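## Task

Shelf spots are labelled by a lot number printed on the shelf edge directly beneath them, and several spots may carry the same number. Bring one cardboard box from lot 451 and one from lot 434 onto the desk so that nothing overhangs the desk edge. All other cardboard boxes must stay on their original shelves. A lot absent from the storeroom is simply skipped. The robot must not tip over or finish leaning, or the task fails.

## Robot and tools

Robot: a simulated Hello Robot Stretch 3 with a single arm. It has a two-wheeled base (0.33 m long, 0.34 m wide, rounded rear) that pivots about the point midway between its drive wheels, 0.05 m behind the front edge. A lift rides up a mast and a telescoping arm reaches out to the robot's right side; to bring the gripper forward or back you drive the base. With the arm pulled in and wrist folded, a turn sweeps a 0.28 m radius; an unfolded level wrist reaches past that. Loose objects may occasionally get nudged by outside forces.

Frames: the base frame has its origin on the floor between the drive wheels, x forward, y left, z up, metres. hand_pose is reported in it, located where the closed fingertips meet; at zero wrist angles its x axis points up, y back toward the mast, z toward the rear. The odometry frame is the base frame where the scene began; base_odometry counts wheel rotation only (slip looks like travel), heading in rad, left positive, range -3.142 to 3.142.

Tool move: one action per call. Either "base" and/or "joints" (plus optional "speeds", "pace", "contact_limits"), or "servos":"reboot" by itself. All motions start together. "base" holds exactly one key: {"translate_m": d}, a relative drive in metres from the current position, forward positive, -3 to 3; or {"rotate_rad": d}, a relative turn in radians, left positive, -6.4 to 6.4. No sideways motion. "joints" is a single object of absolute targets by name: lift_m 0 to 1.1; arm_m 0 to 0.52 (extension); wrist_yaw_rad -1.345 to 4.42 (0 along the arm, positive toward the front); wrist_pitch_rad -1.57 to 0.451 (0 level, negative tips fingers down); wrist_roll_rad -2.911 to 2.918 (0 means fingers side by side, level); gripper_m -0.089 to 0.179 (bigger is wider; fingertip gap is about 0.007 m less near closed, 0.025 m less fully open); head_pan_rad -3.953 to 1.73 (0 ahead, positive left, -1.57 along the arm); head_tilt_rad -1.53 to 0.419 (negative down). "pace" is "default" or "max"; "speeds" sets per-motion top speeds (by joint or translate_m/rotate_rad), not above max. Base speed is capped at 0.10 m/s and 0.63 rad/s unless lift_m < 0.30, arm_m < 0.03 and wrist_yaw_rad > 2.54 together. "contact_limits": arm_m, translate_m, rotate_rad take a motor_effort percentage 1 to 100 at which that motion halts; lift_m takes {"down": n, "up": n} in percent beyond free motion (below about 12 it may stop spuriously). Put a limit only in the same action as its command. Base moves have no contact stop unless you give one. "cameras" picks images (head_camera, nav_camera, wrist_camera, all; [] for none). "blocking" true (default) waits until everything rests; false returns in about 0.5 s while motion continues. Unknown keys make a call invalid; out-of-range values get it refused, and a refusal or an uncommanded stop cancels the rest of that reply's move, wait and finished_scene calls.

wait {seconds 0 to 10}: returns state and images, earlier if running moves finish. stop: brakes all running motions (status "stopped"); it may still press on things. zoom_image {camera, region [x0,y0,x1,y1]} enlarges up to 504x504 px of the latest image. finished_scene {scene}: ends the scene for good; the result should be stable without the robot.

Results: base_status and joint_status per motion: "done", "moving", "off_target" (rested away from target, may still push), "contact_stop" (that joint goes slack until recommanded), "time_out" or "torque_fault" (target dropped). on_its_own reports uncommanded behaviour; "held at" is a target, not a reading. motor_effort in percent, positive toward higher values, peak in brackets; wheel effort positive pushes forward. lidar_m: 12 sectors of 30 degrees, first straight ahead, counter-clockwise (4th left, 7th behind, 10th right), seen at 0.17 m height only; "-" means nothing or too close. wrist_depth_mm and head_depth_mm: 7x7 median depths in mm. base_tilt in degrees, forward/right positive. Trust turned_by_imu over turned_by_wheels if they differ by more than 0.15 rad. head_camera images are rotated (turn 90 degrees clockwise to view upright), nav_camera the other way.

Gripping: send gripper_m below the object width to hold; to let go, send at least 0.05 above it or fully open. Readings never confirm a grasp; resend if it slips.

Avoid: before folding the wrist (yaw toward 3.0) or unfolding, set lift 0.32 to 0.95, pitch -0.4, roll near 0; after folding, lift may go to 0.25. With yaw below -0.4 keep pitch at -0.5 or less. Wrist and head never contact-stop and can fault after prolonged straining; use reboot. Pushing on rigid things with the gripper above about 0.45 m, or driving while holding or hooking something fixed, can tip the robot; if tilt appears, back the gripper off. Use a low lift "down" limit when lowering onto surfaces. Do not drop, slam, hit hard or release moving objects.

Each tool is called after "Request:" as name(argument=value, ...) on one line, values as JSON.

## Session

Request:
move(joints={"head_pan_rad": -1.2, "head_tilt_rad": -0.35}, cameras=["nav_camera","head_camera"])

Request:
move(joints={"head_pan_rad": -2.9, "head_tilt_rad": -0.35}, cameras=["nav_camera","head_camera"])

Request:
move(joints={"head_pan_rad": 1.2, "head_tilt_rad": -0.35}, cameras=["nav_camera","head_camera"])

Scene clock: 1.13 s.
move: done
base_odometry: x=+0.000 y=+0.000 heading=+0.000
turned_by_wheels: +0.000
turned_by_imu: +0.000
base_tilt: forward=-0.2 right=-1.2
lidar_m: 0.72 0.72 0.85 1.53 2.66 1.26 1.01 1.11 1.81 1.63 1.39 0.83
head_depth_mm: 1540 1795 1915 2049 2144 1812 1488 / 1523 1466 1553 1658 1768 1819 1471 / 1763 1836 1947 2039 1892 1832 1479 / 1773 1847 1955 2099 2212 1853 1458 / 1802 1866 1975 2102 2202 1847 1462 / 1756 1799 1936 2060 2017 1862 1443 / 1466 1509 1583 1662 1755 1713 1443
base_status: not commanded
joint_positions: lift_m=+0.374 arm_m=+0.001 wrist_yaw_rad=+3.009 wrist_pitch_rad=-0.462 wrist_roll_rad=+0.000 gripper_m=+0.037 head_pan_rad=-1.230 head_tilt_rad=-0.353
joint_status: all done
measured_speeds: all 0
motor_effort: left_wheel=-0.2(0.7) right_wheel=+0.3(1.1) lift_m=+22.6(23.8) arm_m=-5.0(5.1) wrist_yaw_rad=+0.0(1.1) wrist_pitch_rad=+2.1(2.1) wrist_roll_rad=+0.0(0.3) gripper_m=+0.3(0.8) head_pan_rad=+2.5(5.2) head_tilt_rad=-2.1(8.6)
hand_pose: x=+0.0076 y=+0.0712 z=+0.3774 quat_wxyz=(+0.207, +0.697, +0.116, +0.676) (m; base frame)
wrist_depth_mm: - 139 - - - 849 - / - 150 - - - 970 - / - 167 919 - - 935 - / 840 766 203 805 806 804 765 / 694 674 211 664 659 666 665 / 597 597 126 572 129 585 576 / 528 534 286 356 505 512 512
pictures: head_camera (sideways), nav_camera (sideways)
camera_calibration:
head_camera: T_world_to_cam=[[-0.142488, 0.26311, -0.954186, 1.25812], [0.952635, 0.298128, -0.0600499, 0.0720189], [0.26867, -0.917547, -0.293127, 0.335484], [0, 0, 0, 1]] pos_world=[0.0205247, -0.0446716, 1.30314]
nav_camera: T_world_to_cam=[[0.123331, -0.296506, 0.947034, -1.19024], [-0.937144, -0.348704, 0.0128673, 0.0391239], [0.32642, -0.889095, -0.320875, 0.368856], [0, 0, 0, 1]] pos_world=[0.0630556, -0.0113218, 1.24505]

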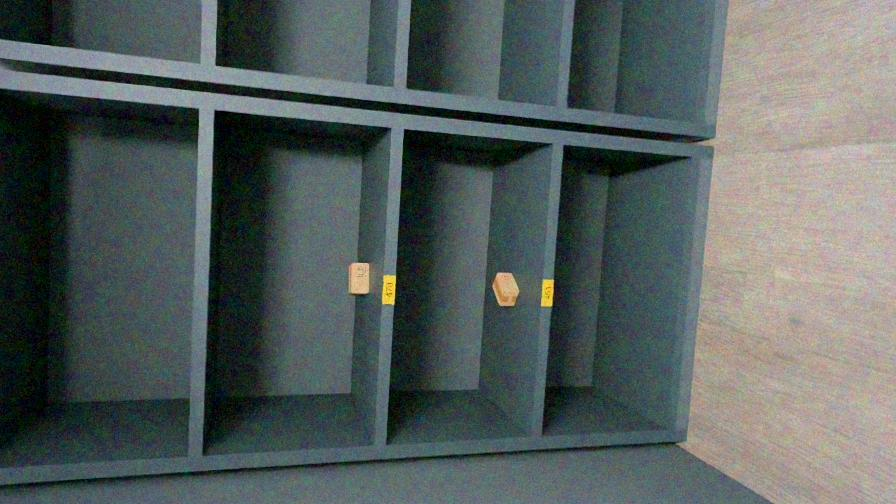

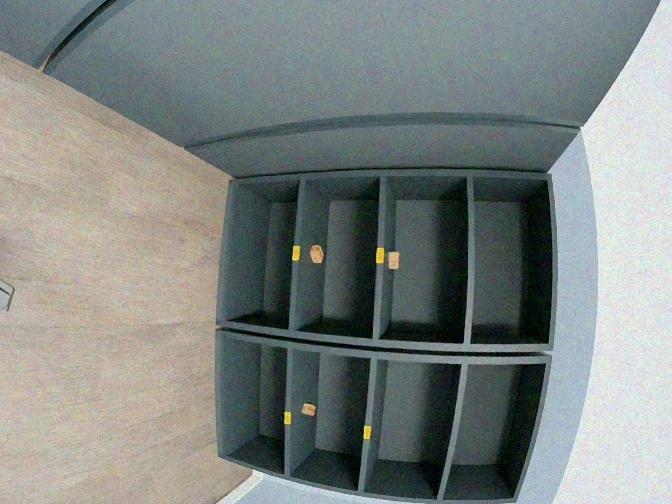

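Scene clock: 3.47 s.
move: done
base_odometry: x=+0.000 y=+0.000 heading=+0.000
turned_by_wheels: +0.000
turned_by_imu: +0.000
base_tilt: forward=-0.3 right=-1.3
lidar_m: 0.72 0.73 0.85 1.53 2.66 1.26 1.01 1.11 1.81 1.63 1.39 0.82
head_depth_mm: 1337 1416 1504 1597 1215 983 1449 / 1334 1407 1494 1580 1207 981 1488 / 1327 1414 1497 1576 1196 974 1463 / 1338 1410 1488 1567 1187 966 1426 / 1338 1405 1495 1578 1179 1655 1458 / 1331 1403 1486 1578 1687 1760 1452 / 1310 1395 1466 1546 1653 1731 1451
base_status: not commanded
joint_positions: lift_m=+0.374 arm_m=+0.001 wrist_yaw_rad=+3.009 wrist_pitch_rad=-0.462 wrist_roll_rad=+0.000 gripper_m=+0.037 head_pan_rad=-2.908 head_tilt_rad=-0.353
joint_status: all done
measured_speeds: translate_m=+0.000 rotate_rad=+0.000 lift_m=+0.000 arm_m=+0.000 wrist_yaw_rad=+0.000 wrist_pitch_rad=+0.000 wrist_roll_rad=+0.000 head_pan_rad=+0.024 head_tilt_rad=+0.000
motor_effort: left_wheel=+0.1(1.0) right_wheel=+0.5(1.2) lift_m=+23.6(24.1) arm_m=-8.6(8.8) wrist_yaw_rad=+0.2(2.1) wrist_pitch_rad=+1.9(2.0) wrist_roll_rad=+0.0(0.3) gripper_m=+0.4(0.8) head_pan_rad=+3.6(5.1) head_tilt_rad=+2.4(5.5)
hand_pose: x=+0.0076 y=+0.0712 z=+0.3774 quat_wxyz=(+0.207, +0.697, +0.116, +0.676) (m; base frame)
wrist_depth_mm: - 139 - - - 863 - / - 150 - - - 983 - / - 167 947 - - 935 - / 835 770 204 808 790 792 768 / 697 667 211 660 658 674 671 / 604 592 126 578 128 580 571 / 527 538 287 355 506 509 507
pictures: head_camera (sideways), nav_camera (sideways)
camera_calibration:
head_camera: T_world_to_cam=[[0.276912, 0.113348, -0.954186, 1.25556], [0.193885, -0.979185, -0.0600509, 0.0766347], [-0.941131, -0.168373, -0.293125, 0.34285], [0, 0, 0, 1]] pos_world=[-0.0398728, -0.00954959, 1.30314]
nav_camera: T_world_to_cam=[[-0.308072, -0.0907029, 0.947029, -1.18759], [-0.245747, 0.969248, 0.0128888, 0.0348902], [-0.919076, -0.228759, -0.320888, 0.376497], [0, 0, 0, 1]] pos_world=[-0.0112604, -0.0554085, 1.24505]

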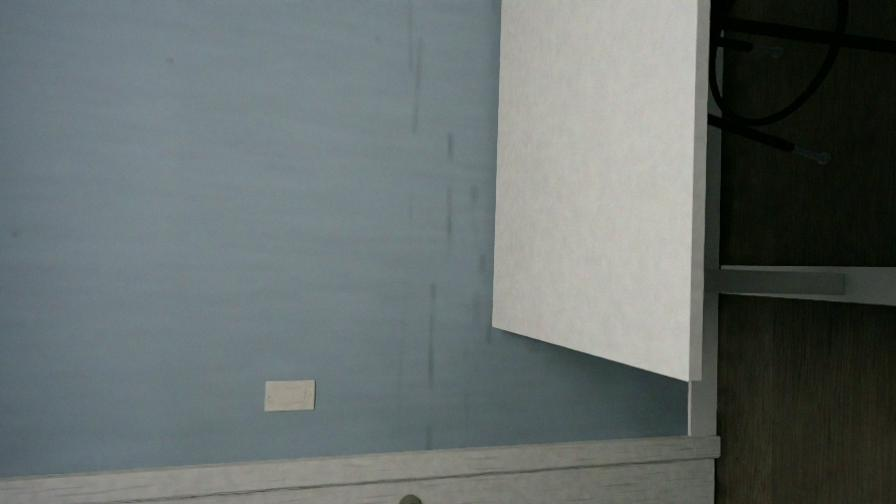

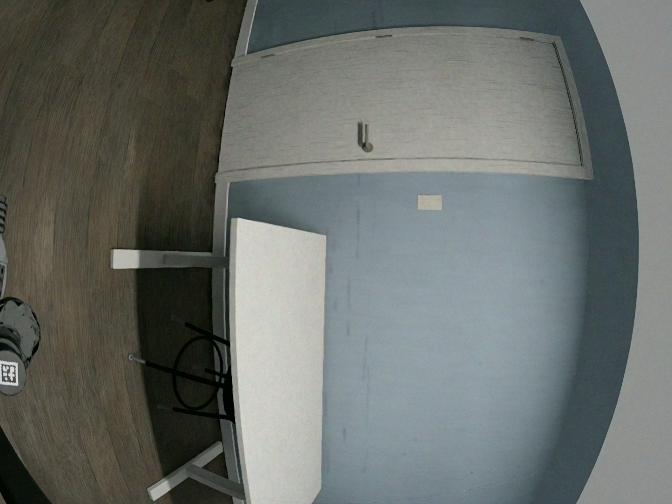

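Scene clock: 6.77 s.
move: done
base_odometry: x=+0.000 y=+0.000 heading=+0.000
turned_by_wheels: +0.000
turned_by_imu: +0.000
base_tilt: forward=-0.4 right=-1.2
lidar_m: 0.73 0.73 0.85 1.53 2.66 1.26 1.01 1.11 1.81 1.63 1.39 0.83
head_depth_mm: 744 772 798 822 851 884 917 / 839 860 890 925 961 1002 1048 / 936 970 1013 1057 1117 1160 1234 / 1072 1123 1180 1236 1304 1380 1398 / 1254 1329 1392 1494 1594 1664 1463 / 2338 2466 2616 2748 2465 1865 1453 / 2291 2384 2495 2652 2555 1847 1450
base_status: not commanded
joint_positions: lift_m=+0.374 arm_m=+0.001 wrist_yaw_rad=+3.009 wrist_pitch_rad=-0.462 wrist_roll_rad=+0.000 gripper_m=+0.037 head_pan_rad=+1.208 head_tilt_rad=-0.350
joint_status: all done
measured_speeds: translate_m=+0.000 rotate_rad=+0.000 lift_m=+0.000 arm_m=+0.000 wrist_yaw_rad=+0.000 wrist_pitch_rad=+0.000 wrist_roll_rad=+0.000 head_pan_rad=-0.024 head_tilt_rad=+0.000
motor_effort: left_wheel=-0.4(0.8) right_wheel=+0.3(1.1) lift_m=+24.2(24.8) arm_m=-12.7(13.4) wrist_yaw_rad=-0.9(1.6) wrist_pitch_rad=+1.9(2.1) wrist_roll_rad=+0.0(0.3) gripper_m=+0.4(1.1) head_pan_rad=-2.2(7.3) head_tilt_rad=+5.2(9.1)
hand_pose: x=+0.0076 y=+0.0712 z=+0.3774 quat_wxyz=(+0.207, +0.697, +0.116, +0.676) (m; base frame)
wrist_depth_mm: - 138 - - - 858 - / - 150 - - - 968 - / - 167 923 - - 956 - / 828 761 203 805 807 806 761 / 704 669 211 665 658 675 664 / 602 598 126 568 129 579 574 / 527 536 287 352 500 511 516
pictures: head_camera (sideways), nav_camera (sideways)
camera_calibration:
head_camera: T_world_to_cam=[[-0.0607283, -0.290346, -0.954993, 1.25877], [-0.919148, 0.38933, -0.059919, 0.0832664], [0.389204, 0.87414, -0.290515, 0.331285], [0, 0, 0, 1]] pos_world=[0.0240394, 0.0434709, 1.30335]
nav_camera: T_world_to_cam=[[0.0969044, 0.303341, 0.947942, -1.19129], [0.940092, -0.340675, 0.0129137, 0.0275905], [0.326857, 0.889902, -0.318181, 0.365352], [0, 0, 0, 1]] pos_world=[-0.0299143, 0.0456389, 1.24517]

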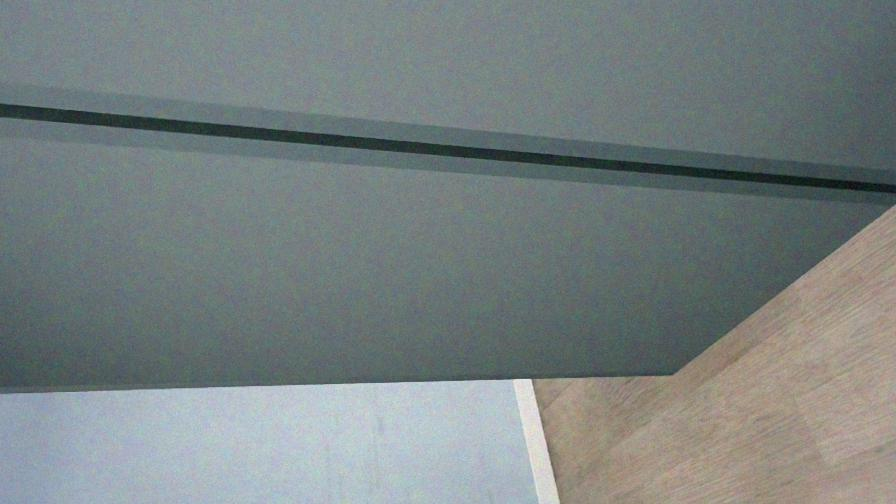

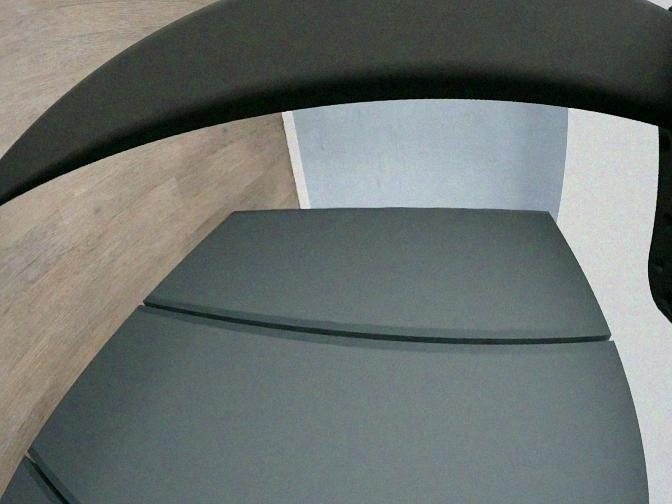

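Request:
move(joints={"head_pan_rad": -1.25, "head_tilt_rad": -0.35}, cameras=["head_camera"])

Request:
zoom_image(camera="head_camera", region=[340, 200, 580, 335])

Request:
move(joints={"head_pan_rad": -1.7, "head_tilt_rad": -0.35}, cameras=["head_camera"])

Request:
zoom_image(camera="head_camera", region=[340, 230, 640, 410])

Scene clock: 17.17 s.
move: done
base_odometry: x=+0.000 y=+0.000 heading=+0.000
turned_by_wheels: +0.000
turned_by_imu: +0.000
base_tilt: forward=-0.3 right=-1.3
lidar_m: 0.72 0.73 0.85 1.53 2.66 1.26 1.01 1.11 1.81 1.62 1.39 0.83
head_depth_mm: 1744 1798 1936 2041 2172 1837 1490 / 1430 1466 1612 2039 1937 1840 1473 / 1755 1844 1925 2046 1899 1824 1476 / 1775 1853 1958 2087 2115 1852 1464 / 1780 1868 1970 2111 2199 1868 1462 / 1800 1867 1967 2088 2078 1873 1453 / 1507 1545 1602 1705 1749 1782 1442
base_status: not commanded
joint_positions: lift_m=+0.374 arm_m=+0.001 wrist_yaw_rad=+3.009 wrist_pitch_rad=-0.462 wrist_roll_rad=+0.000 gripper_m=+0.037 head_pan_rad=-1.258 head_tilt_rad=-0.350
joint_status: all done
measured_speeds: translate_m=+0.000 rotate_rad=+0.000 lift_m=+0.000 arm_m=+0.000 wrist_yaw_rad=+0.000 wrist_pitch_rad=+0.000 wrist_roll_rad=+0.000 head_pan_rad=+0.024 head_tilt_rad=+0.000
motor_effort: left_wheel=-0.4(0.7) right_wheel=+0.7(1.4) lift_m=+24.6(25.4) arm_m=-12.8(13.2) wrist_yaw_rad=-0.4(1.6) wrist_pitch_rad=+2.0(2.0) wrist_roll_rad=+0.0(0.4) gripper_m=+0.3(1.0) head_pan_rad=+3.5(5.0) head_tilt_rad=+4.6(8.3)
hand_pose: x=+0.0076 y=+0.0712 z=+0.3774 quat_wxyz=(+0.207, +0.697, +0.116, +0.676) (m; base frame)
wrist_depth_mm: - 138 - - - 872 - / - 151 - - - 989 - / - 167 912 - - 932 - / 829 760 204 815 822 798 763 / 701 680 212 664 655 672 664 / 596 593 126 565 128 584 576 / 529 537 289 354 506 516 514
pictures: head_camera (sideways)
camera_calibration:
head_camera: T_world_to_cam=[[-0.13411, 0.264257, -0.955083, 1.25931], [0.960734, 0.270918, -0.0599447, 0.071824], [0.242908, -0.92562, -0.290213, 0.331809], [0, 0, 0, 1]] pos_world=[0.0192833, -0.0451109, 1.30335]

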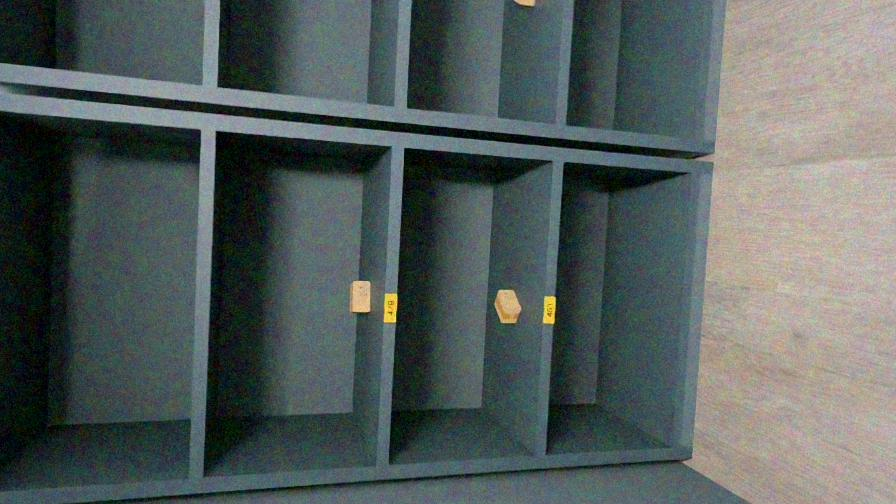

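Scaled by 2.100 from the camera's 896x504 image, which has a finer 1280x720 frame.

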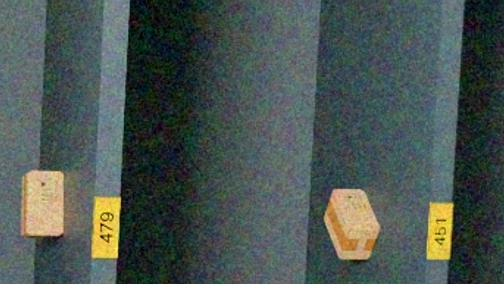

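Scene clock: 18.00 s.
move: done
base_odometry: x=+0.000 y=+0.000 heading=+0.000
turned_by_wheels: +0.000
turned_by_imu: +0.000
base_tilt: forward=-0.3 right=-1.2
lidar_m: 0.72 0.73 0.85 1.53 2.66 1.25 1.01 1.11 1.81 1.63 1.39 0.83
head_depth_mm: 2069 2105 2154 2212 2254 1939 1490 / 1722 1826 1935 2422 2470 1910 1482 / 1854 2030 2115 2228 2236 1902 1480 / 1866 2000 2108 2232 2331 1873 1466 / 1825 1915 2029 2142 2207 1874 1460 / 1619 1609 1691 1635 1766 1792 1458 / 1550 1715 1835 1948 2073 1769 1455
base_status: not commanded
joint_positions: lift_m=+0.374 arm_m=+0.001 wrist_yaw_rad=+3.009 wrist_pitch_rad=-0.462 wrist_roll_rad=+0.000 gripper_m=+0.037 head_pan_rad=-1.710 head_tilt_rad=-0.350
joint_status: all done
measured_speeds: all 0
motor_effort: left_wheel=+0.1(0.8) right_wheel=+0.7(1.2) lift_m=+24.9(25.7) arm_m=-12.3(13.2) wrist_yaw_rad=+0.3(1.5) wrist_pitch_rad=+1.8(2.0) wrist_roll_rad=+0.0(0.3) gripper_m=+0.7(0.8) head_pan_rad=-1.2(4.9) head_tilt_rad=+4.6(6.7)
hand_pose: x=+0.0076 y=+0.0712 z=+0.3774 quat_wxyz=(+0.207, +0.697, +0.116, +0.676) (m; base frame)
wrist_depth_mm: - 138 - - - 849 - / - 150 - - - 979 - / - 167 936 - - 961 - / 843 773 204 817 808 789 769 / 699 674 212 665 659 671 661 / 598 599 126 572 129 582 579 / 530 538 287 356 502 517 507
pictures: head_camera (sideways)
camera_calibration:
head_camera: T_world_to_cam=[[-0.00512259, 0.296278, -0.955088, 1.25854], [0.982519, -0.176246, -0.0599432, 0.0716423], [-0.186091, -0.938699, -0.290196, 0.334371], [0, 0, 0, 1]] pos_world=[-0.00171964, -0.0463787, 1.30335]

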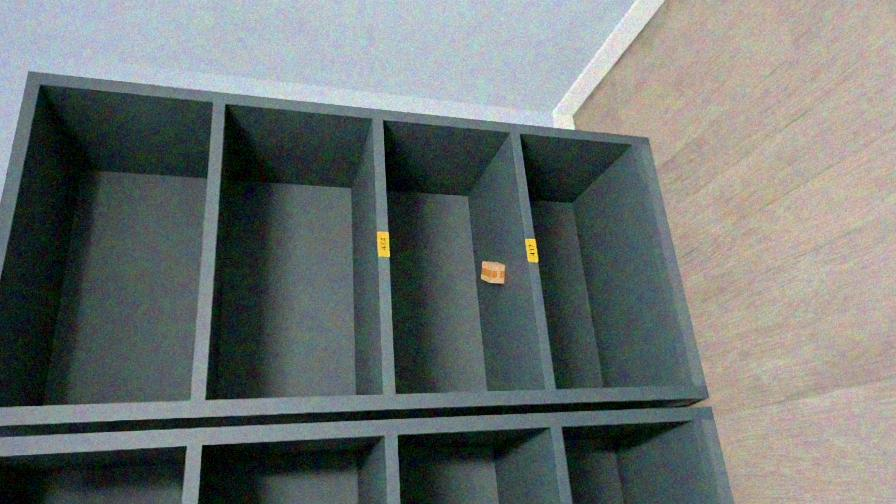

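Scaled by 1.680 from the camera's 896x504 image, which has a finer 1280x720 frame.

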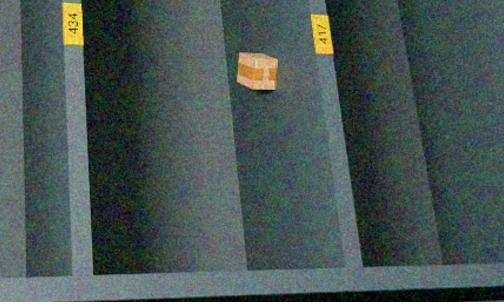

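Request:
move(base={"rotate_rad": -1.096}, joints={"lift_m": 0.45, "head_pan_rad": -1.57, "head_tilt_rad": -0.6}, cameras=[])

Request:
move(base={"translate_m": 0.927}, cameras=[], pace="max")

Request:
move(base={"rotate_rad": 1.331}, cameras=[])

Request:
move(joints={"wrist_yaw_rad": 0, "wrist_pitch_rad": -0.4, "gripper_m": 0.179})

Scene clock: 43.60 s.
move: done
base_odometry: x=+0.000 y=+0.000 heading=-1.096
turned_by_wheels: -1.096
turned_by_imu: -1.077
base_tilt: forward=-0.4 right=-1.1
lidar_m: 1.48 0.84 0.73 0.73 0.84 1.43 2.66 1.26 1.01 1.11 1.77 1.62
head_depth_mm: 1243 1349 1462 1135 1694 1498 1251 / 1266 1382 1484 1122 1688 1489 1246 / 1302 1410 1548 1115 1679 1476 1239 / 1323 1455 1619 1818 1838 1465 1226 / 1342 1478 1641 1848 1816 1457 1226 / 1379 1509 1697 1925 1805 1463 1213 / 1418 1559 1754 1993 1790 1443 1211
base_status: done
joint_positions: lift_m=+0.450 arm_m=+0.001 wrist_yaw_rad=+3.009 wrist_pitch_rad=-0.462 wrist_roll_rad=+0.000 gripper_m=+0.037 head_pan_rad=-1.567 head_tilt_rad=-0.600
joint_status: all done
measured_speeds: all 0
motor_effort: left_wheel=+8.1(11.7) right_wheel=-10.0(13.6) lift_m=+30.8(34.2) arm_m=-12.8(13.6) wrist_yaw_rad=+0.7(1.7) wrist_pitch_rad=+2.0(2.1) wrist_roll_rad=+0.0(0.3) gripper_m=+0.4(0.9) head_pan_rad=-2.8(5.5) head_tilt_rad=-5.3(6.6)
hand_pose: x=+0.0076 y=+0.0712 z=+0.4529 quat_wxyz=(+0.207, +0.697, +0.116, +0.676) (m; base frame)
wrist_depth_mm: - 138 - - - - - / - 150 161 - - - - / - 167 176 - - - - / 956 883 202 900 888 892 - / 803 773 212 759 746 764 771 / 692 685 126 663 129 666 662 / 609 618 288 600 575 588 588
pictures: none
No camera images: "cameras" was empty.

Scene clock: 53.83 s.
move: done
base_odometry: x=+0.424 y=-0.824 heading=-1.096
turned_by_wheels: +0.000
turned_by_imu: +0.000
base_tilt: forward=-0.3 right=-1.3
lidar_m: 0.88 0.58 0.50 0.50 0.57 0.98 3.53 1.59 1.77 1.53 0.84 0.83
head_depth_mm: 1405 1528 1688 1855 1883 1495 1246 / 1442 1578 1730 1937 1865 1488 1245 / 1470 1612 1792 1984 1853 1480 1231 / 1516 1662 1841 2065 1824 1473 1230 / 1560 1723 1919 2148 1814 1458 1222 / 1600 1738 1896 1765 1751 1459 1219 / 1222 1318 1515 1558 1694 1446 1209
base_status: done
joint_positions: lift_m=+0.450 arm_m=+0.001 wrist_yaw_rad=+3.009 wrist_pitch_rad=-0.462 wrist_roll_rad=+0.000 gripper_m=+0.037 head_pan_rad=-1.570 head_tilt_rad=-0.600
joint_status: not commanded
measured_speeds: all 0
motor_effort: left_wheel=+3.0(13.4) right_wheel=+7.4(10.9) lift_m=+24.8(30.8) arm_m=-11.9(13.4) wrist_yaw_rad=-0.4(2.1) wrist_pitch_rad=+2.0(2.1) wrist_roll_rad=-0.1(0.4) gripper_m=+0.5(1.0) head_pan_rad=-3.4(4.2) head_tilt_rad=-3.4(5.8)
hand_pose: x=+0.0076 y=+0.0712 z=+0.4529 quat_wxyz=(+0.207, +0.697, +0.116, +0.676) (m; base frame)
wrist_depth_mm: - 139 - - - - 456 / - 150 161 - - - 491 / 746 167 175 - - 564 547 / 823 186 192 - - 612 - / 808 774 210 156 152 698 - / 691 688 126 661 128 662 655 / 610 611 289 596 583 584 586
pictures: none
No camera images: "cameras" was empty.

Scene clock: 57.07 s.
move: done
base_odometry: x=+0.424 y=-0.824 heading=+0.235
turned_by_wheels: +1.331
turned_by_imu: +1.308
base_tilt: forward=-0.3 right=-1.3
lidar_m: 0.50 0.51 0.70 1.93 2.53 1.59 1.77 1.52 0.83 1.18 0.70 0.52
head_depth_mm: 965 1043 924 1081 1036 1113 1214 / 966 1058 913 1299 1105 1332 1232 / 965 1056 899 1300 1090 1356 1224 / 966 1056 885 1300 1082 1389 1213 / 965 1054 874 1308 1078 1372 1207 / 961 1057 860 1293 1075 1380 1200 / 967 1057 845 1251 1067 1287 1200
base_status: done
joint_positions: lift_m=+0.450 arm_m=+0.001 wrist_yaw_rad=+3.009 wrist_pitch_rad=-0.462 wrist_roll_rad=+0.000 gripper_m=+0.037 head_pan_rad=-1.570 head_tilt_rad=-0.600
joint_status: not commanded
measured_speeds: all 0
motor_effort: left_wheel=-8.1(12.5) right_wheel=+8.1(12.8) lift_m=+23.7(25.3) arm_m=-13.2(13.6) wrist_yaw_rad=-1.1(1.9) wrist_pitch_rad=+2.0(2.1) wrist_roll_rad=-0.1(0.3) gripper_m=+0.5(1.1) head_pan_rad=-2.8(3.6) head_tilt_rad=-4.7(4.7)
hand_pose: x=+0.0076 y=+0.0712 z=+0.4529 quat_wxyz=(+0.207, +0.697, +0.116, +0.676) (m; base frame)
wrist_depth_mm: - 139 - - - - - / - 151 - - - - - / - 167 - - - - - / 967 898 203 930 923 922 - / 797 766 212 764 758 772 - / 685 686 126 657 129 677 - / 608 614 288 601 578 585 585
pictures: none
No camera images: "cameras" was empty.

Scene clock: 59.57 s.
move: done
base_odometry: x=+0.424 y=-0.824 heading=+0.235
turned_by_wheels: +0.000
turned_by_imu: +0.000
base_tilt: forward=-0.3 right=-1.2
lidar_m: 0.50 0.52 0.70 1.93 2.53 1.60 1.77 1.52 0.83 1.18 0.70 0.51
head_depth_mm: 961 1047 928 1084 1032 1121 1214 / 964 1063 914 1303 1111 1330 1226 / 964 1060 900 1300 1097 1353 1213 / 965 1060 883 1296 1088 1389 1213 / 966 1050 874 1302 1080 1379 1208 / 961 1057 860 1299 1075 1370 1208 / 962 1055 845 1251 1064 1288 1201
base_status: not commanded
joint_positions: lift_m=+0.450 arm_m=+0.001 wrist_yaw_rad=+0.003 wrist_pitch_rad=-0.420 wrist_roll_rad=+0.000 gripper_m=+0.179 head_pan_rad=-1.570 head_tilt_rad=-0.600
joint_status: all done
measured_speeds: all 0
motor_effort: left_wheel=-8.2(8.6) right_wheel=+8.4(9.6) lift_m=+23.6(24.7) arm_m=-12.3(13.4) wrist_yaw_rad=-3.6(6.4) wrist_pitch_rad=+3.3(6.4) wrist_roll_rad=-0.1(0.3) gripper_m=+1.0(84.2) head_pan_rad=-2.9(3.5) head_tilt_rad=-3.8(4.6)
hand_pose: x=-0.0208 y=-0.3696 z=+0.4622 quat_wxyz=(+0.692, +0.149, -0.691, -0.147) (m; base frame)
wrist_depth_mm: - - - - - - - / - - - - - - - / - - - - - 958 - / - - - - - - 570 / - 142 - - - - 627 / - 144 704 691 679 670 - / 589 607 615 611 615 597 105
pictures: head_camera (sideways), nav_camera (sideways), wrist_camera
camera_calibration:
head_camera: T_world_to_cam=[[-0.0466892, 0.520161, -0.852791, 1.12529], [0.997496, -0.0211159, -0.0674913, 0.0813558], [-0.0531138, -0.853807, -0.517873, 0.629846], [0, 0, 0, 1]] pos_world=[0.0048404, -0.0458481, 1.29131]
nav_camera: T_world_to_cam=[[0.017463, -0.542697, 0.839747, -1.0497], [-0.99979, -0.0184617, 0.00886013, 0.0447923], [0.0106948, -0.839726, -0.542905, 0.659728], [0, 0, 0, 1]] pos_world=[0.0560582, -0.0148494, 1.23925]
wrist_camera: T_world_to_cam=[[-0.998878, -0.0398876, -0.0255337, -0.017125], [-0.00250278, 0.582842, -0.812581, 0.623529], [0.047294, -0.811606, -0.582288, 0.13625], [0, 0, 0, 1]] pos_world=[-0.021989, -0.253521, 0.585568]

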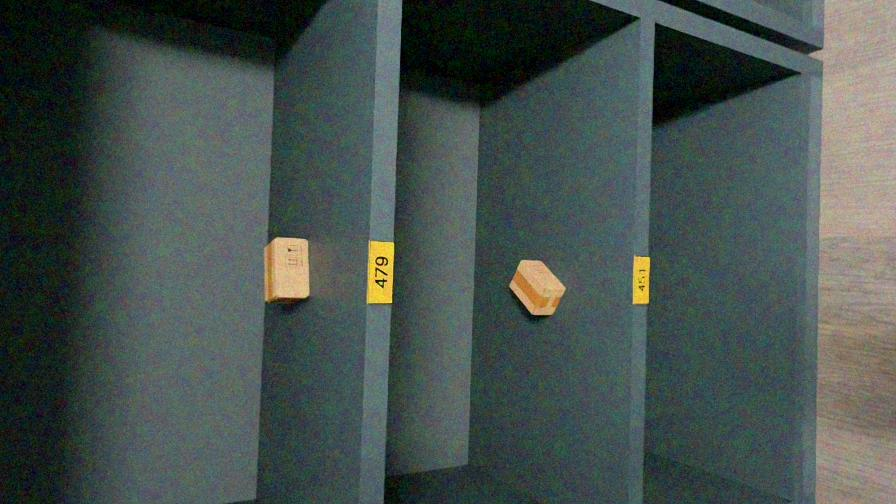

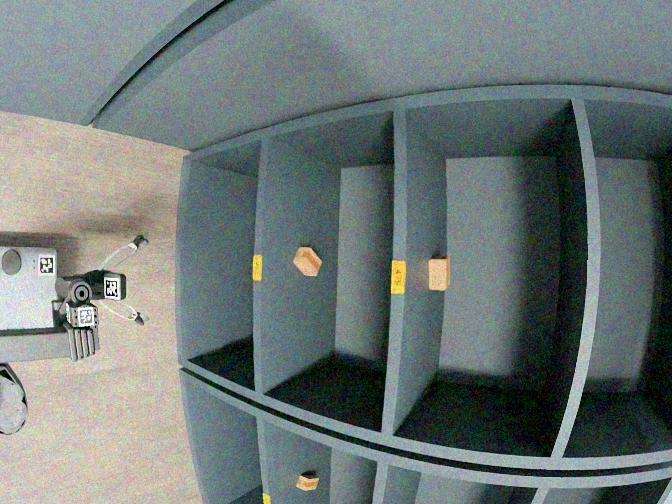

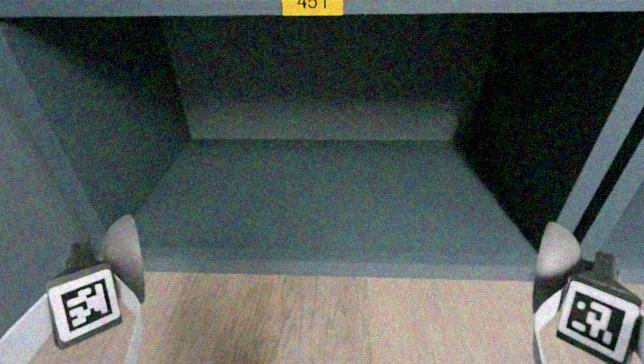

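Request:
move(joints={"lift_m": 0.63}, cameras=[])

Request:
move(joints={"arm_m": 0.33}, cameras=["wrist_camera"])

Scene clock: 80.27 s.
move: done
base_odometry: x=+0.424 y=-0.824 heading=+0.235
turned_by_wheels: +0.000
turned_by_imu: +0.000
base_tilt: forward=-0.3 right=-1.2
lidar_m: 0.50 0.51 0.70 1.93 2.53 1.59 1.76 1.52 0.83 1.18 0.71 0.52
head_depth_mm: 962 1043 925 1082 1033 1114 1214 / 968 1060 912 1302 1105 1321 1223 / 965 1060 900 1305 1099 1365 1219 / 962 1061 885 1302 1087 1387 1221 / 963 1058 871 1296 1082 1371 1205 / 959 1059 858 1295 1076 1374 1200 / 961 1055 846 1255 1059 1288 1201
base_status: not commanded
joint_positions: lift_m=+0.630 arm_m=+0.001 wrist_yaw_rad=+0.003 wrist_pitch_rad=-0.419 wrist_roll_rad=+0.000 gripper_m=+0.179 head_pan_rad=-1.570 head_tilt_rad=-0.600
joint_status: all done
measured_speeds: all 0
motor_effort: left_wheel=-8.0(8.6) right_wheel=+8.2(9.5) lift_m=+30.0(33.7) arm_m=-12.0(12.9) wrist_yaw_rad=-3.4(4.5) wrist_pitch_rad=+3.1(3.3) wrist_roll_rad=+0.0(0.3) gripper_m=+0.7(1.0) head_pan_rad=-2.4(3.3) head_tilt_rad=-3.8(3.8)
hand_pose: x=-0.0208 y=-0.3698 z=+0.6424 quat_wxyz=(+0.692, +0.148, -0.691, -0.146) (m; base frame)
wrist_depth_mm: - - - - - 802 - / - - - 644 - - - / - - - - - - 514 / - - - - - - 577 / - 142 - - - 927 625 / - 126 - - - - - / - 791 813 804 776 777 105
pictures: none
No camera images: "cameras" was empty.

Scene clock: 83.90 s.
move: done
base_odometry: x=+0.424 y=-0.824 heading=+0.235
turned_by_wheels: +0.000
turned_by_imu: +0.000
base_tilt: forward=-0.3 right=-1.4
lidar_m: 0.50 0.51 0.70 1.93 2.53 1.59 1.77 1.52 0.83 1.18 0.70 0.51
head_depth_mm: 968 1047 925 1079 1038 1113 1215 / 963 1055 906 1302 1102 1281 439 / 965 1056 898 1301 1094 587 1207 / 965 1055 884 1305 1089 634 1215 / 964 1058 870 1298 1079 1376 1204 / 962 1056 860 1298 1069 1366 1199 / 963 1059 847 1254 1066 1291 1204
base_status: not commanded
joint_positions: lift_m=+0.630 arm_m=+0.330 wrist_yaw_rad=+0.003 wrist_pitch_rad=-0.419 wrist_roll_rad=+0.000 gripper_m=+0.179 head_pan_rad=-1.570 head_tilt_rad=-0.600
joint_status: all done
measured_speeds: all 0
motor_effort: left_wheel=-8.5(8.6) right_wheel=+9.4(9.5) lift_m=+27.3(30.3) arm_m=+12.8(15.5) wrist_yaw_rad=-3.3(4.3) wrist_pitch_rad=+3.0(3.2) wrist_roll_rad=+0.0(0.3) gripper_m=+0.2(1.2) head_pan_rad=-2.7(3.0) head_tilt_rad=-2.6(3.8)
hand_pose: x=-0.0208 y=-0.6992 z=+0.6424 quat_wxyz=(+0.692, +0.148, -0.691, -0.146) (m; base frame)
wrist_depth_mm: 565 - - - - - 538 / - - - - - - 572 / - - - 392 - - - / - - - 381 - - - / 322 308 317 314 313 313 319 / 118 264 279 278 277 275 273 / - 268 264 255 254 256 105
pictures: wrist_camera
camera_calibration:
wrist_camera: T_world_to_cam=[[-0.998883, -0.0397693, -0.0255153, -0.0256104], [-0.00239895, 0.581986, -0.813195, 0.961835], [0.0471898, -0.812226, -0.581432, -0.0272417], [0, 0, 0, 1]] pos_world=[-0.0219889, -0.58292, 0.765667]

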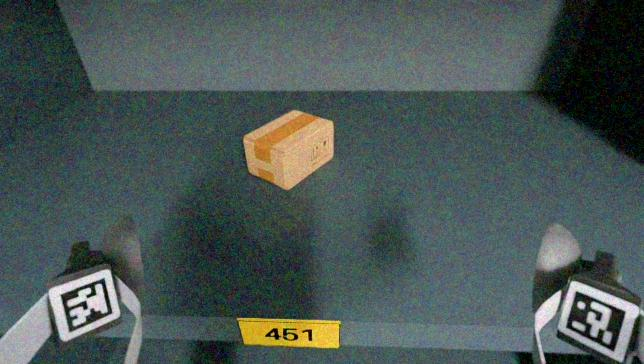

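Request:
move(joints={"arm_m": 0.0}, pace="max", cameras=[])

Request:
move(base={"rotate_rad": -0.724}, cameras=[])

Request:
move(base={"translate_m": 0.196}, cameras=[])

Request:
move(base={"rotate_rad": 0.724}, joints={"wrist_yaw_rad": -0.39}, cameras=[])

Request:
move(joints={"arm_m": 0.27}, cameras=["wrist_camera"])

Scene clock: 119.83 s.
move: done
base_odometry: x=+0.424 y=-0.824 heading=+0.235
turned_by_wheels: +0.000
turned_by_imu: +0.000
base_tilt: forward=-0.3 right=-1.1
lidar_m: 0.50 0.51 0.70 1.93 2.54 1.59 1.77 1.52 0.83 1.18 0.70 0.52
head_depth_mm: 966 1043 923 1075 1035 1120 1220 / 963 1058 913 1303 1105 1333 1221 / 967 1061 899 1301 1091 1355 1221 / 964 1058 883 1296 1086 1381 1219 / 965 1060 875 1295 1080 1376 1205 / 964 1062 861 1302 1075 1376 1210 / 962 1057 846 1256 1062 1290 1207
base_status: not commanded
joint_positions: lift_m=+0.630 arm_m=+0.001 wrist_yaw_rad=+0.003 wrist_pitch_rad=-0.419 wrist_roll_rad=+0.000 gripper_m=+0.179 head_pan_rad=-1.570 head_tilt_rad=-0.600
joint_status: all done
measured_speeds: all 0
motor_effort: left_wheel=-8.1(8.6) right_wheel=+8.7(9.3) lift_m=+23.9(25.3) arm_m=-12.8(14.7) wrist_yaw_rad=-4.5(4.5) wrist_pitch_rad=+3.1(3.1) wrist_roll_rad=+0.0(0.4) gripper_m=+1.0(1.2) head_pan_rad=-2.1(3.0) head_tilt_rad=-2.1(3.0)
hand_pose: x=-0.0209 y=-0.3698 z=+0.6425 quat_wxyz=(+0.692, +0.148, -0.691, -0.146) (m; base frame)
wrist_depth_mm: - - - - - 807 - / - - - 639 - - - / - - - - - - 513 / - - - - - - 571 / - 142 - - - 939 623 / - 126 - - - - - / - 784 806 800 784 774 105
pictures: none
No camera images: "cameras" was empty.

Scene clock: 122.10 s.
move: done
base_odometry: x=+0.424 y=-0.824 heading=-0.489
turned_by_wheels: -0.724
turned_by_imu: -0.712
base_tilt: forward=-0.3 right=-1.2
lidar_m: 0.55 0.50 0.50 0.60 1.13 2.49 1.59 1.77 1.52 0.83 0.92 0.84
head_depth_mm: 1262 1337 1500 2046 1885 1501 1247 / 1378 1449 1567 1651 1802 1488 1245 / 1408 1507 1701 1473 1742 1478 1239 / 1287 1387 1141 1443 1623 1433 1226 / 1170 1249 906 1317 1142 1326 1223 / 678 742 817 944 1050 1294 1216 / 735 842 844 1188 1064 1322 1167
base_status: done
joint_positions: lift_m=+0.630 arm_m=+0.001 wrist_yaw_rad=+0.003 wrist_pitch_rad=-0.419 wrist_roll_rad=+0.000 gripper_m=+0.179 head_pan_rad=-1.570 head_tilt_rad=-0.600
joint_status: not commanded
measured_speeds: all 0
motor_effort: left_wheel=+7.9(11.9) right_wheel=-9.8(13.5) lift_m=+23.7(24.3) arm_m=-12.3(13.1) wrist_yaw_rad=-2.6(4.0) wrist_pitch_rad=+3.0(3.1) wrist_roll_rad=+0.0(0.3) gripper_m=+0.6(1.1) head_pan_rad=-2.1(2.7) head_tilt_rad=-2.2(3.4)
hand_pose: x=-0.0209 y=-0.3698 z=+0.6425 quat_wxyz=(+0.692, +0.148, -0.691, -0.146) (m; base frame)
wrist_depth_mm: - - - - - - - / - - 614 - - - - / - - 634 - - - - / - - 765 - - - - / - - 912 - - - - / - 126 880 922 918 905 905 / - 762 808 789 792 778 105
pictures: none
No camera images: "cameras" was empty.

Scene clock: 125.20 s.
move: done
base_odometry: x=+0.597 y=-0.916 heading=-0.489
turned_by_wheels: +0.000
turned_by_imu: +0.000
base_tilt: forward=-0.4 right=-1.3
lidar_m: 0.39 0.35 0.35 0.42 0.80 2.68 1.79 1.92 1.60 0.82 1.05 0.63
head_depth_mm: 1398 1483 1569 1654 1789 1498 1249 / 1380 1493 1190 1489 1747 1490 1238 / 701 800 924 1408 1577 1433 1231 / 677 745 823 932 1062 1249 1229 / 762 841 871 1057 1077 1315 1194 / 869 970 863 1249 1073 1268 1150 / 907 985 847 1170 1067 909 1136
base_status: done
joint_positions: lift_m=+0.630 arm_m=+0.001 wrist_yaw_rad=+0.003 wrist_pitch_rad=-0.419 wrist_roll_rad=+0.000 gripper_m=+0.179 head_pan_rad=-1.570 head_tilt_rad=-0.600
joint_status: not commanded
measured_speeds: all 0
motor_effort: left_wheel=+3.3(11.9) right_wheel=+7.0(7.9) lift_m=+24.4(24.6) arm_m=-12.5(13.3) wrist_yaw_rad=-2.9(4.4) wrist_pitch_rad=+3.0(3.1) wrist_roll_rad=-0.1(0.3) gripper_m=+0.6(1.1) head_pan_rad=-2.2(2.7) head_tilt_rad=-1.2(2.9)
hand_pose: x=-0.0209 y=-0.3698 z=+0.6425 quat_wxyz=(+0.692, +0.148, -0.691, -0.146) (m; base frame)
wrist_depth_mm: - - - - - - - / - - - 596 - - - / - - - 634 - - - / - - - 719 - - - / - 143 - 867 - - - / - 126 - 861 908 912 901 / - - 760 806 792 772 105
pictures: none
No camera images: "cameras" was empty.

Scene clock: 127.47 s.
move: done
base_odometry: x=+0.597 y=-0.916 heading=+0.235
turned_by_wheels: +0.724
turned_by_imu: +0.712
base_tilt: forward=-0.3 right=-1.3
lidar_m: 0.35 0.36 0.50 1.36 2.74 1.78 1.91 0.86 0.82 1.05 0.50 0.36
head_depth_mm: 851 941 926 708 1112 942 1178 / 855 938 908 699 1106 935 1171 / 853 943 811 692 1062 931 1162 / 858 942 886 1174 1085 950 1129 / 854 942 871 1175 1080 946 1147 / 855 942 858 1102 1069 940 1150 / 810 823 787 759 880 898 1068
base_status: done
joint_positions: lift_m=+0.630 arm_m=+0.001 wrist_yaw_rad=-0.387 wrist_pitch_rad=-0.419 wrist_roll_rad=+0.000 gripper_m=+0.179 head_pan_rad=-1.570 head_tilt_rad=-0.600
joint_status: all done
measured_speeds: all 0
motor_effort: left_wheel=-8.7(12.8) right_wheel=+9.1(12.1) lift_m=+24.8(25.1) arm_m=-13.0(13.3) wrist_yaw_rad=-2.4(6.2) wrist_pitch_rad=+3.1(3.1) wrist_roll_rad=+0.1(0.3) gripper_m=+0.5(1.0) head_pan_rad=-1.3(2.5) head_tilt_rad=-1.6(2.4)
hand_pose: x=-0.1062 y=-0.3532 z=+0.6425 quat_wxyz=(+0.651, +0.012, -0.707, -0.278) (m; base frame)
wrist_depth_mm: - - - - 850 - 482 / - - 543 - - - 524 / - - - - - 547 - / - - - - - 641 - / - 143 - - - 685 - / - 126 - - - 800 896 / - - - - 786 772 105
pictures: none
No camera images: "cameras" was empty.

Scene clock: 130.67 s.
move: done
base_odometry: x=+0.597 y=-0.916 heading=+0.235
turned_by_wheels: +0.000
turned_by_imu: +0.000
base_tilt: forward=-0.4 right=-1.1
lidar_m: 0.35 0.36 0.50 1.36 2.74 1.79 1.91 0.86 0.81 1.05 0.50 0.36
head_depth_mm: 856 941 922 710 1105 941 1173 / 853 939 908 700 1103 888 441 / 854 940 817 692 1063 538 1126 / 858 938 883 1174 1086 555 1131 / 853 938 871 1174 1081 943 1149 / 855 942 860 1103 1067 940 1146 / 813 824 784 758 879 896 1062
base_status: not commanded
joint_positions: lift_m=+0.630 arm_m=+0.270 wrist_yaw_rad=-0.387 wrist_pitch_rad=-0.419 wrist_roll_rad=+0.000 gripper_m=+0.179 head_pan_rad=-1.570 head_tilt_rad=-0.600
joint_status: all done
measured_speeds: all 0
motor_effort: left_wheel=-8.9(8.9) right_wheel=+9.0(9.3) lift_m=+25.5(26.2) arm_m=+13.1(15.6) wrist_yaw_rad=-2.4(4.7) wrist_pitch_rad=+3.0(3.1) wrist_roll_rad=+0.0(0.3) gripper_m=+0.1(1.2) head_pan_rad=-1.1(2.4) head_tilt_rad=-0.4(2.1)
hand_pose: x=-0.1062 y=-0.6226 z=+0.6425 quat_wxyz=(+0.651, +0.011, -0.707, -0.278) (m; base frame)
wrist_depth_mm: - - - - - 621 - / - - - - - 644 - / - - - - - - - / - - 319 331 - - - / 321 307 317 316 313 311 319 / 118 266 280 277 276 276 275 / 234 239 243 244 242 247 105
pictures: wrist_camera
camera_calibration:
wrist_camera: T_world_to_cam=[[-0.938924, 0.343181, -0.0254745, 0.13691], [0.219012, 0.538819, -0.813454, 0.913878], [-0.265436, -0.769351, -0.581071, 0.0323207], [0, 0, 0, 1]] pos_world=[-0.0630228, -0.514534, 0.765667]

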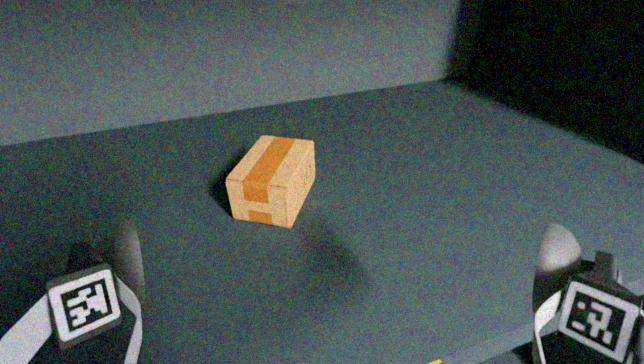

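Request:
move(base={"translate_m": 0.02}, joints={"wrist_pitch_rad": -0.53}, cameras=[])

Request:
move(joints={"arm_m": 0.485, "wrist_yaw_rad": -0.57}, cameras=[])

Request:
move(joints={"lift_m": 0.553}, cameras=["wrist_camera"], contact_limits={"lift_m": {"down": 15}})

Scene clock: 150.37 s.
move: done
base_odometry: x=+0.617 y=-0.912 heading=+0.235
turned_by_wheels: +0.000
turned_by_imu: +0.000
base_tilt: forward=-0.2 right=-1.2
lidar_m: 0.33 0.34 0.47 1.28 1.95 1.80 1.93 0.85 0.83 1.02 0.47 0.34
head_depth_mm: 855 942 924 707 1110 945 1175 / 858 940 850 700 1103 906 442 / 857 940 818 693 1058 537 1135 / 855 935 885 1175 1092 555 1126 / 856 938 869 1167 1083 941 1148 / 855 938 858 1021 1047 937 1132 / 752 770 743 703 821 899 1009
base_status: done
joint_positions: lift_m=+0.630 arm_m=+0.270 wrist_yaw_rad=-0.387 wrist_pitch_rad=-0.540 wrist_roll_rad=+0.000 gripper_m=+0.179 head_pan_rad=-1.570 head_tilt_rad=-0.600
joint_status: all done
measured_speeds: all 0
motor_effort: left_wheel=+5.5(7.4) right_wheel=+6.9(11.6) lift_m=+26.5(26.9) arm_m=+8.2(10.0) wrist_yaw_rad=-3.1(4.2) wrist_pitch_rad=+1.5(2.8) wrist_roll_rad=+0.0(0.3) gripper_m=+0.7(1.1) head_pan_rad=-1.0(2.0) head_tilt_rad=-0.8(1.6)
hand_pose: x=-0.0998 y=-0.6069 z=+0.6162 quat_wxyz=(+0.633, +0.054, -0.705, -0.317) (m; base frame)
wrist_depth_mm: - - - - - 607 - / - - - 347 - - - / - - 320 312 - - - / 318 314 313 318 308 306 312 / 287 271 277 276 272 271 278 / - 144 241 241 240 252 - / 209 213 215 222 - - 105
pictures: none
No camera images: "cameras" was empty.

Scene clock: 153.20 s.
move: done
base_odometry: x=+0.617 y=-0.912 heading=+0.235
turned_by_wheels: +0.000
turned_by_imu: +0.000
base_tilt: forward=-0.2 right=-1.2
lidar_m: 0.33 0.34 0.47 1.28 1.95 1.80 1.93 0.85 0.83 1.02 0.47 0.34
head_depth_mm: 855 940 921 706 1119 938 1172 / 855 943 846 699 1102 904 439 / 855 938 818 690 715 872 1134 / 852 939 882 1174 743 951 1156 / 856 938 869 1175 1079 944 1149 / 855 938 856 1030 1047 935 1131 / 753 767 740 703 819 900 1014
base_status: not commanded
joint_positions: lift_m=+0.630 arm_m=+0.485 wrist_yaw_rad=-0.567 wrist_pitch_rad=-0.541 wrist_roll_rad=+0.000 gripper_m=+0.179 head_pan_rad=-1.570 head_tilt_rad=-0.600
joint_status: all done
measured_speeds: all 0
motor_effort: left_wheel=+5.0(5.8) right_wheel=+7.0(7.7) lift_m=+26.8(27.6) arm_m=+13.2(15.0) wrist_yaw_rad=-2.8(6.2) wrist_pitch_rad=+1.6(1.7) wrist_roll_rad=+0.1(0.4) gripper_m=+0.6(1.0) head_pan_rad=-1.4(2.0) head_tilt_rad=-1.3(1.5)
hand_pose: x=-0.1329 y=-0.8047 z=+0.6161 quat_wxyz=(+0.602, -0.009, -0.707, -0.372) (m; base frame)
wrist_depth_mm: 261 289 325 - - 510 - / 280 312 335 - - - - / 303 329 - - - - - / 316 315 313 316 306 305 311 / 287 271 275 211 272 271 269 / - 231 242 185 239 238 236 / 209 213 215 165 209 212 105
pictures: none
No camera images: "cameras" was empty.

Scene clock: 154.73 s.
move: done
base_odometry: x=+0.617 y=-0.912 heading=+0.235
turned_by_wheels: +0.000
turned_by_imu: +0.000
base_tilt: forward=-0.3 right=-1.2
lidar_m: 0.33 0.34 0.47 1.29 1.96 1.81 1.93 0.85 0.83 1.02 0.47 0.34
head_depth_mm: 855 941 924 711 1113 939 1171 / 857 941 850 702 1098 930 1145 / 857 939 820 692 1022 662 1114 / 856 941 885 1177 791 921 1158 / 855 941 872 1172 1077 944 1150 / 855 935 860 1023 1045 938 1129 / 752 768 741 704 818 903 1014
base_status: not commanded
joint_positions: lift_m=+0.553 arm_m=+0.485 wrist_yaw_rad=-0.569 wrist_pitch_rad=-0.518 wrist_roll_rad=+0.000 gripper_m=+0.179 head_pan_rad=-1.570 head_tilt_rad=-0.600
joint_status: all done
measured_speeds: all 0
motor_effort: left_wheel=+5.1(5.7) right_wheel=+3.1(7.2) lift_m=+16.9(26.1) arm_m=+12.7(13.9) wrist_yaw_rad=-2.0(4.5) wrist_pitch_rad=-2.8(3.1) wrist_roll_rad=+0.0(0.3) gripper_m=+0.4(1.1) head_pan_rad=-1.0(1.7) head_tilt_rad=-0.1(1.1)
contact_limits: lift_m down 15 (down: maximum 72; up: maximum 65)
hand_pose: x=-0.1350 y=-0.8075 z=+0.5440 quat_wxyz=(+0.606, -0.018, -0.707, -0.366) (m; base frame)
wrist_depth_mm: 260 286 321 - - - - / 278 306 320 316 312 307 303 / 271 270 267 171 260 257 254 / 224 221 212 141 200 214 212 / 190 182 182 120 179 183 182 / - 141 156 109 153 161 - / 139 143 142 130 137 142 107
pictures: wrist_camera
camera_calibration:
wrist_camera: T_world_to_cam=[[-0.86009, 0.509316, -0.0290252, 0.317636], [0.354382, 0.555587, -0.752155, 0.938166], [-0.366958, -0.657207, -0.658347, -0.0559405], [0, 0, 0, 1]] pos_world=[-0.0798011, -0.719774, 0.678037]

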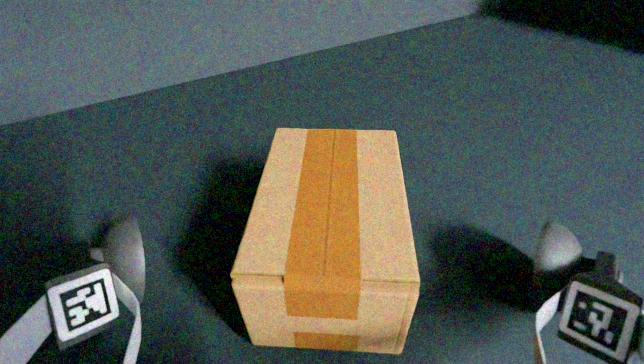

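Request:
move(joints={"lift_m": 0.558}, cameras=[])

Request:
move(joints={"gripper_m": 0.01}, cameras=[])

Request:
move(joints={"lift_m": 0.66}, cameras=["wrist_camera"])

Scene clock: 167.07 s.
move: done
base_odometry: x=+0.617 y=-0.912 heading=+0.235
turned_by_wheels: +0.000
turned_by_imu: +0.000
base_tilt: forward=-0.2 right=-1.4
lidar_m: 0.33 0.34 0.47 1.29 1.95 1.80 1.94 0.85 0.83 1.02 0.47 0.34
head_depth_mm: 858 942 923 707 1112 943 1183 / 857 940 848 700 1102 932 1147 / 857 940 818 692 994 655 1106 / 853 938 882 1169 787 921 1158 / 855 939 872 1175 1076 947 1151 / 857 940 857 1030 1045 940 1130 / 756 766 741 703 819 901 1012
base_status: not commanded
joint_positions: lift_m=+0.558 arm_m=+0.485 wrist_yaw_rad=-0.569 wrist_pitch_rad=-0.528 wrist_roll_rad=+0.000 gripper_m=+0.179 head_pan_rad=-1.570 head_tilt_rad=-0.600
joint_status: all done
measured_speeds: all 0
motor_effort: left_wheel=+4.2(5.9) right_wheel=+3.0(3.5) lift_m=+29.6(29.9) arm_m=+11.1(11.8) wrist_yaw_rad=-0.9(2.2) wrist_pitch_rad=-0.8(2.8) wrist_roll_rad=-0.1(0.2) gripper_m=+0.7(0.9) head_pan_rad=-0.6(1.4) head_tilt_rad=+0.0(0.6)
hand_pose: x=-0.1341 y=-0.8061 z=+0.5467 quat_wxyz=(+0.604, -0.014, -0.707, -0.369) (m; base frame)
wrist_depth_mm: 261 285 322 - - - - / 279 305 326 312 308 305 302 / 270 269 267 172 260 257 255 / 224 222 220 143 208 214 213 / 191 184 183 123 180 185 184 / - 141 157 111 159 162 - / 141 144 143 133 139 144 107
pictures: none
No camera images: "cameras" was empty.

Scene clock: 169.30 s.
move: done
base_odometry: x=+0.617 y=-0.912 heading=+0.235
turned_by_wheels: +0.000
turned_by_imu: +0.000
base_tilt: forward=-0.3 right=-1.1
lidar_m: 0.33 0.34 0.47 1.28 1.95 1.80 1.93 0.85 0.83 1.02 0.47 0.34
head_depth_mm: 857 943 929 710 1108 938 1179 / 854 939 851 700 1112 933 1143 / 858 940 820 691 996 656 1108 / 858 941 887 1174 786 926 1156 / 856 937 873 1175 1078 946 1148 / 856 940 858 1024 1044 939 1129 / 757 770 743 704 819 903 1012
base_status: not commanded
joint_positions: lift_m=+0.558 arm_m=+0.485 wrist_yaw_rad=-0.569 wrist_pitch_rad=-0.507 wrist_roll_rad=+0.000 gripper_m=+0.011 head_pan_rad=-1.570 head_tilt_rad=-0.600
joint_status: all done
measured_speeds: all 0
motor_effort: left_wheel=+4.6(5.2) right_wheel=+3.1(3.8) lift_m=+19.3(30.1) arm_m=+10.3(11.3) wrist_yaw_rad=-2.3(3.0) wrist_pitch_rad=-4.7(4.8) wrist_roll_rad=-0.2(0.3) gripper_m=-29.1(98.1) head_pan_rad=-0.8(1.5) head_tilt_rad=+0.5(0.9)
hand_pose: x=-0.1359 y=-0.8088 z=+0.5513 quat_wxyz=(+0.608, -0.022, -0.706, -0.363) (m; base frame)
wrist_depth_mm: 259 286 319 - - - - / 278 304 330 321 328 325 321 / 283 282 280 277 275 271 271 / 235 233 231 152 219 225 223 / 198 198 150 130 144 192 192 / 173 176 126 113 119 167 166 / 153 146 144 127 136 142 148
pictures: none
No camera images: "cameras" was empty.

Scene clock: 171.07 s.
move: done
base_odometry: x=+0.617 y=-0.912 heading=+0.235
turned_by_wheels: +0.000
turned_by_imu: +0.000
base_tilt: forward=-0.2 right=-1.0
lidar_m: 0.33 0.34 0.47 1.29 1.96 1.81 1.93 0.85 0.83 1.02 0.47 0.34
head_depth_mm: 858 940 925 709 1113 939 1175 / 857 936 849 699 1102 883 401 / 856 937 816 688 690 898 1134 / 853 942 881 719 740 949 1156 / 854 942 873 1174 1077 945 1149 / 852 937 859 1026 1043 939 1130 / 755 768 741 702 817 899 1010
base_status: not commanded
joint_positions: lift_m=+0.660 arm_m=+0.485 wrist_yaw_rad=-0.568 wrist_pitch_rad=-0.549 wrist_roll_rad=+0.000 gripper_m=+0.014 head_pan_rad=-1.570 head_tilt_rad=-0.600
joint_status: all done
measured_speeds: all 0
motor_effort: left_wheel=+1.4(4.7) right_wheel=+3.3(4.3) lift_m=+31.6(33.3) arm_m=+8.1(10.3) wrist_yaw_rad=-1.3(3.7) wrist_pitch_rad=+3.1(4.7) wrist_roll_rad=+0.0(0.3) gripper_m=-12.8(29.6) head_pan_rad=-0.7(1.5) head_tilt_rad=+0.9(1.2)
hand_pose: x=-0.1324 y=-0.8035 z=+0.6444 quat_wxyz=(+0.600, -0.006, -0.707, -0.375) (m; base frame)
wrist_depth_mm: 262 288 322 - - 507 - / 281 311 - - - 534 - / 304 331 - - - - - / 324 - - 196 - - - / 314 314 162 146 153 305 303 / 276 274 129 133 126 266 267 / 245 99 234 140 230 233 238
pictures: wrist_camera
camera_calibration:
wrist_camera: T_world_to_cam=[[-0.85972, 0.509889, -0.029924, 0.32179], [0.366775, 0.57552, -0.730927, 1.01448], [-0.355469, -0.639367, -0.6818, 0.044762], [0, 0, 0, 1]] pos_world=[-0.079524, -0.71931, 0.781657]

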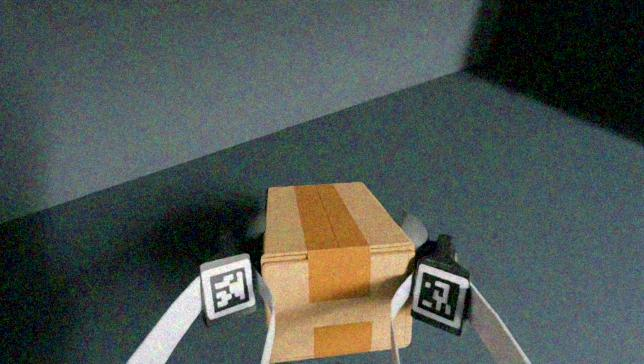

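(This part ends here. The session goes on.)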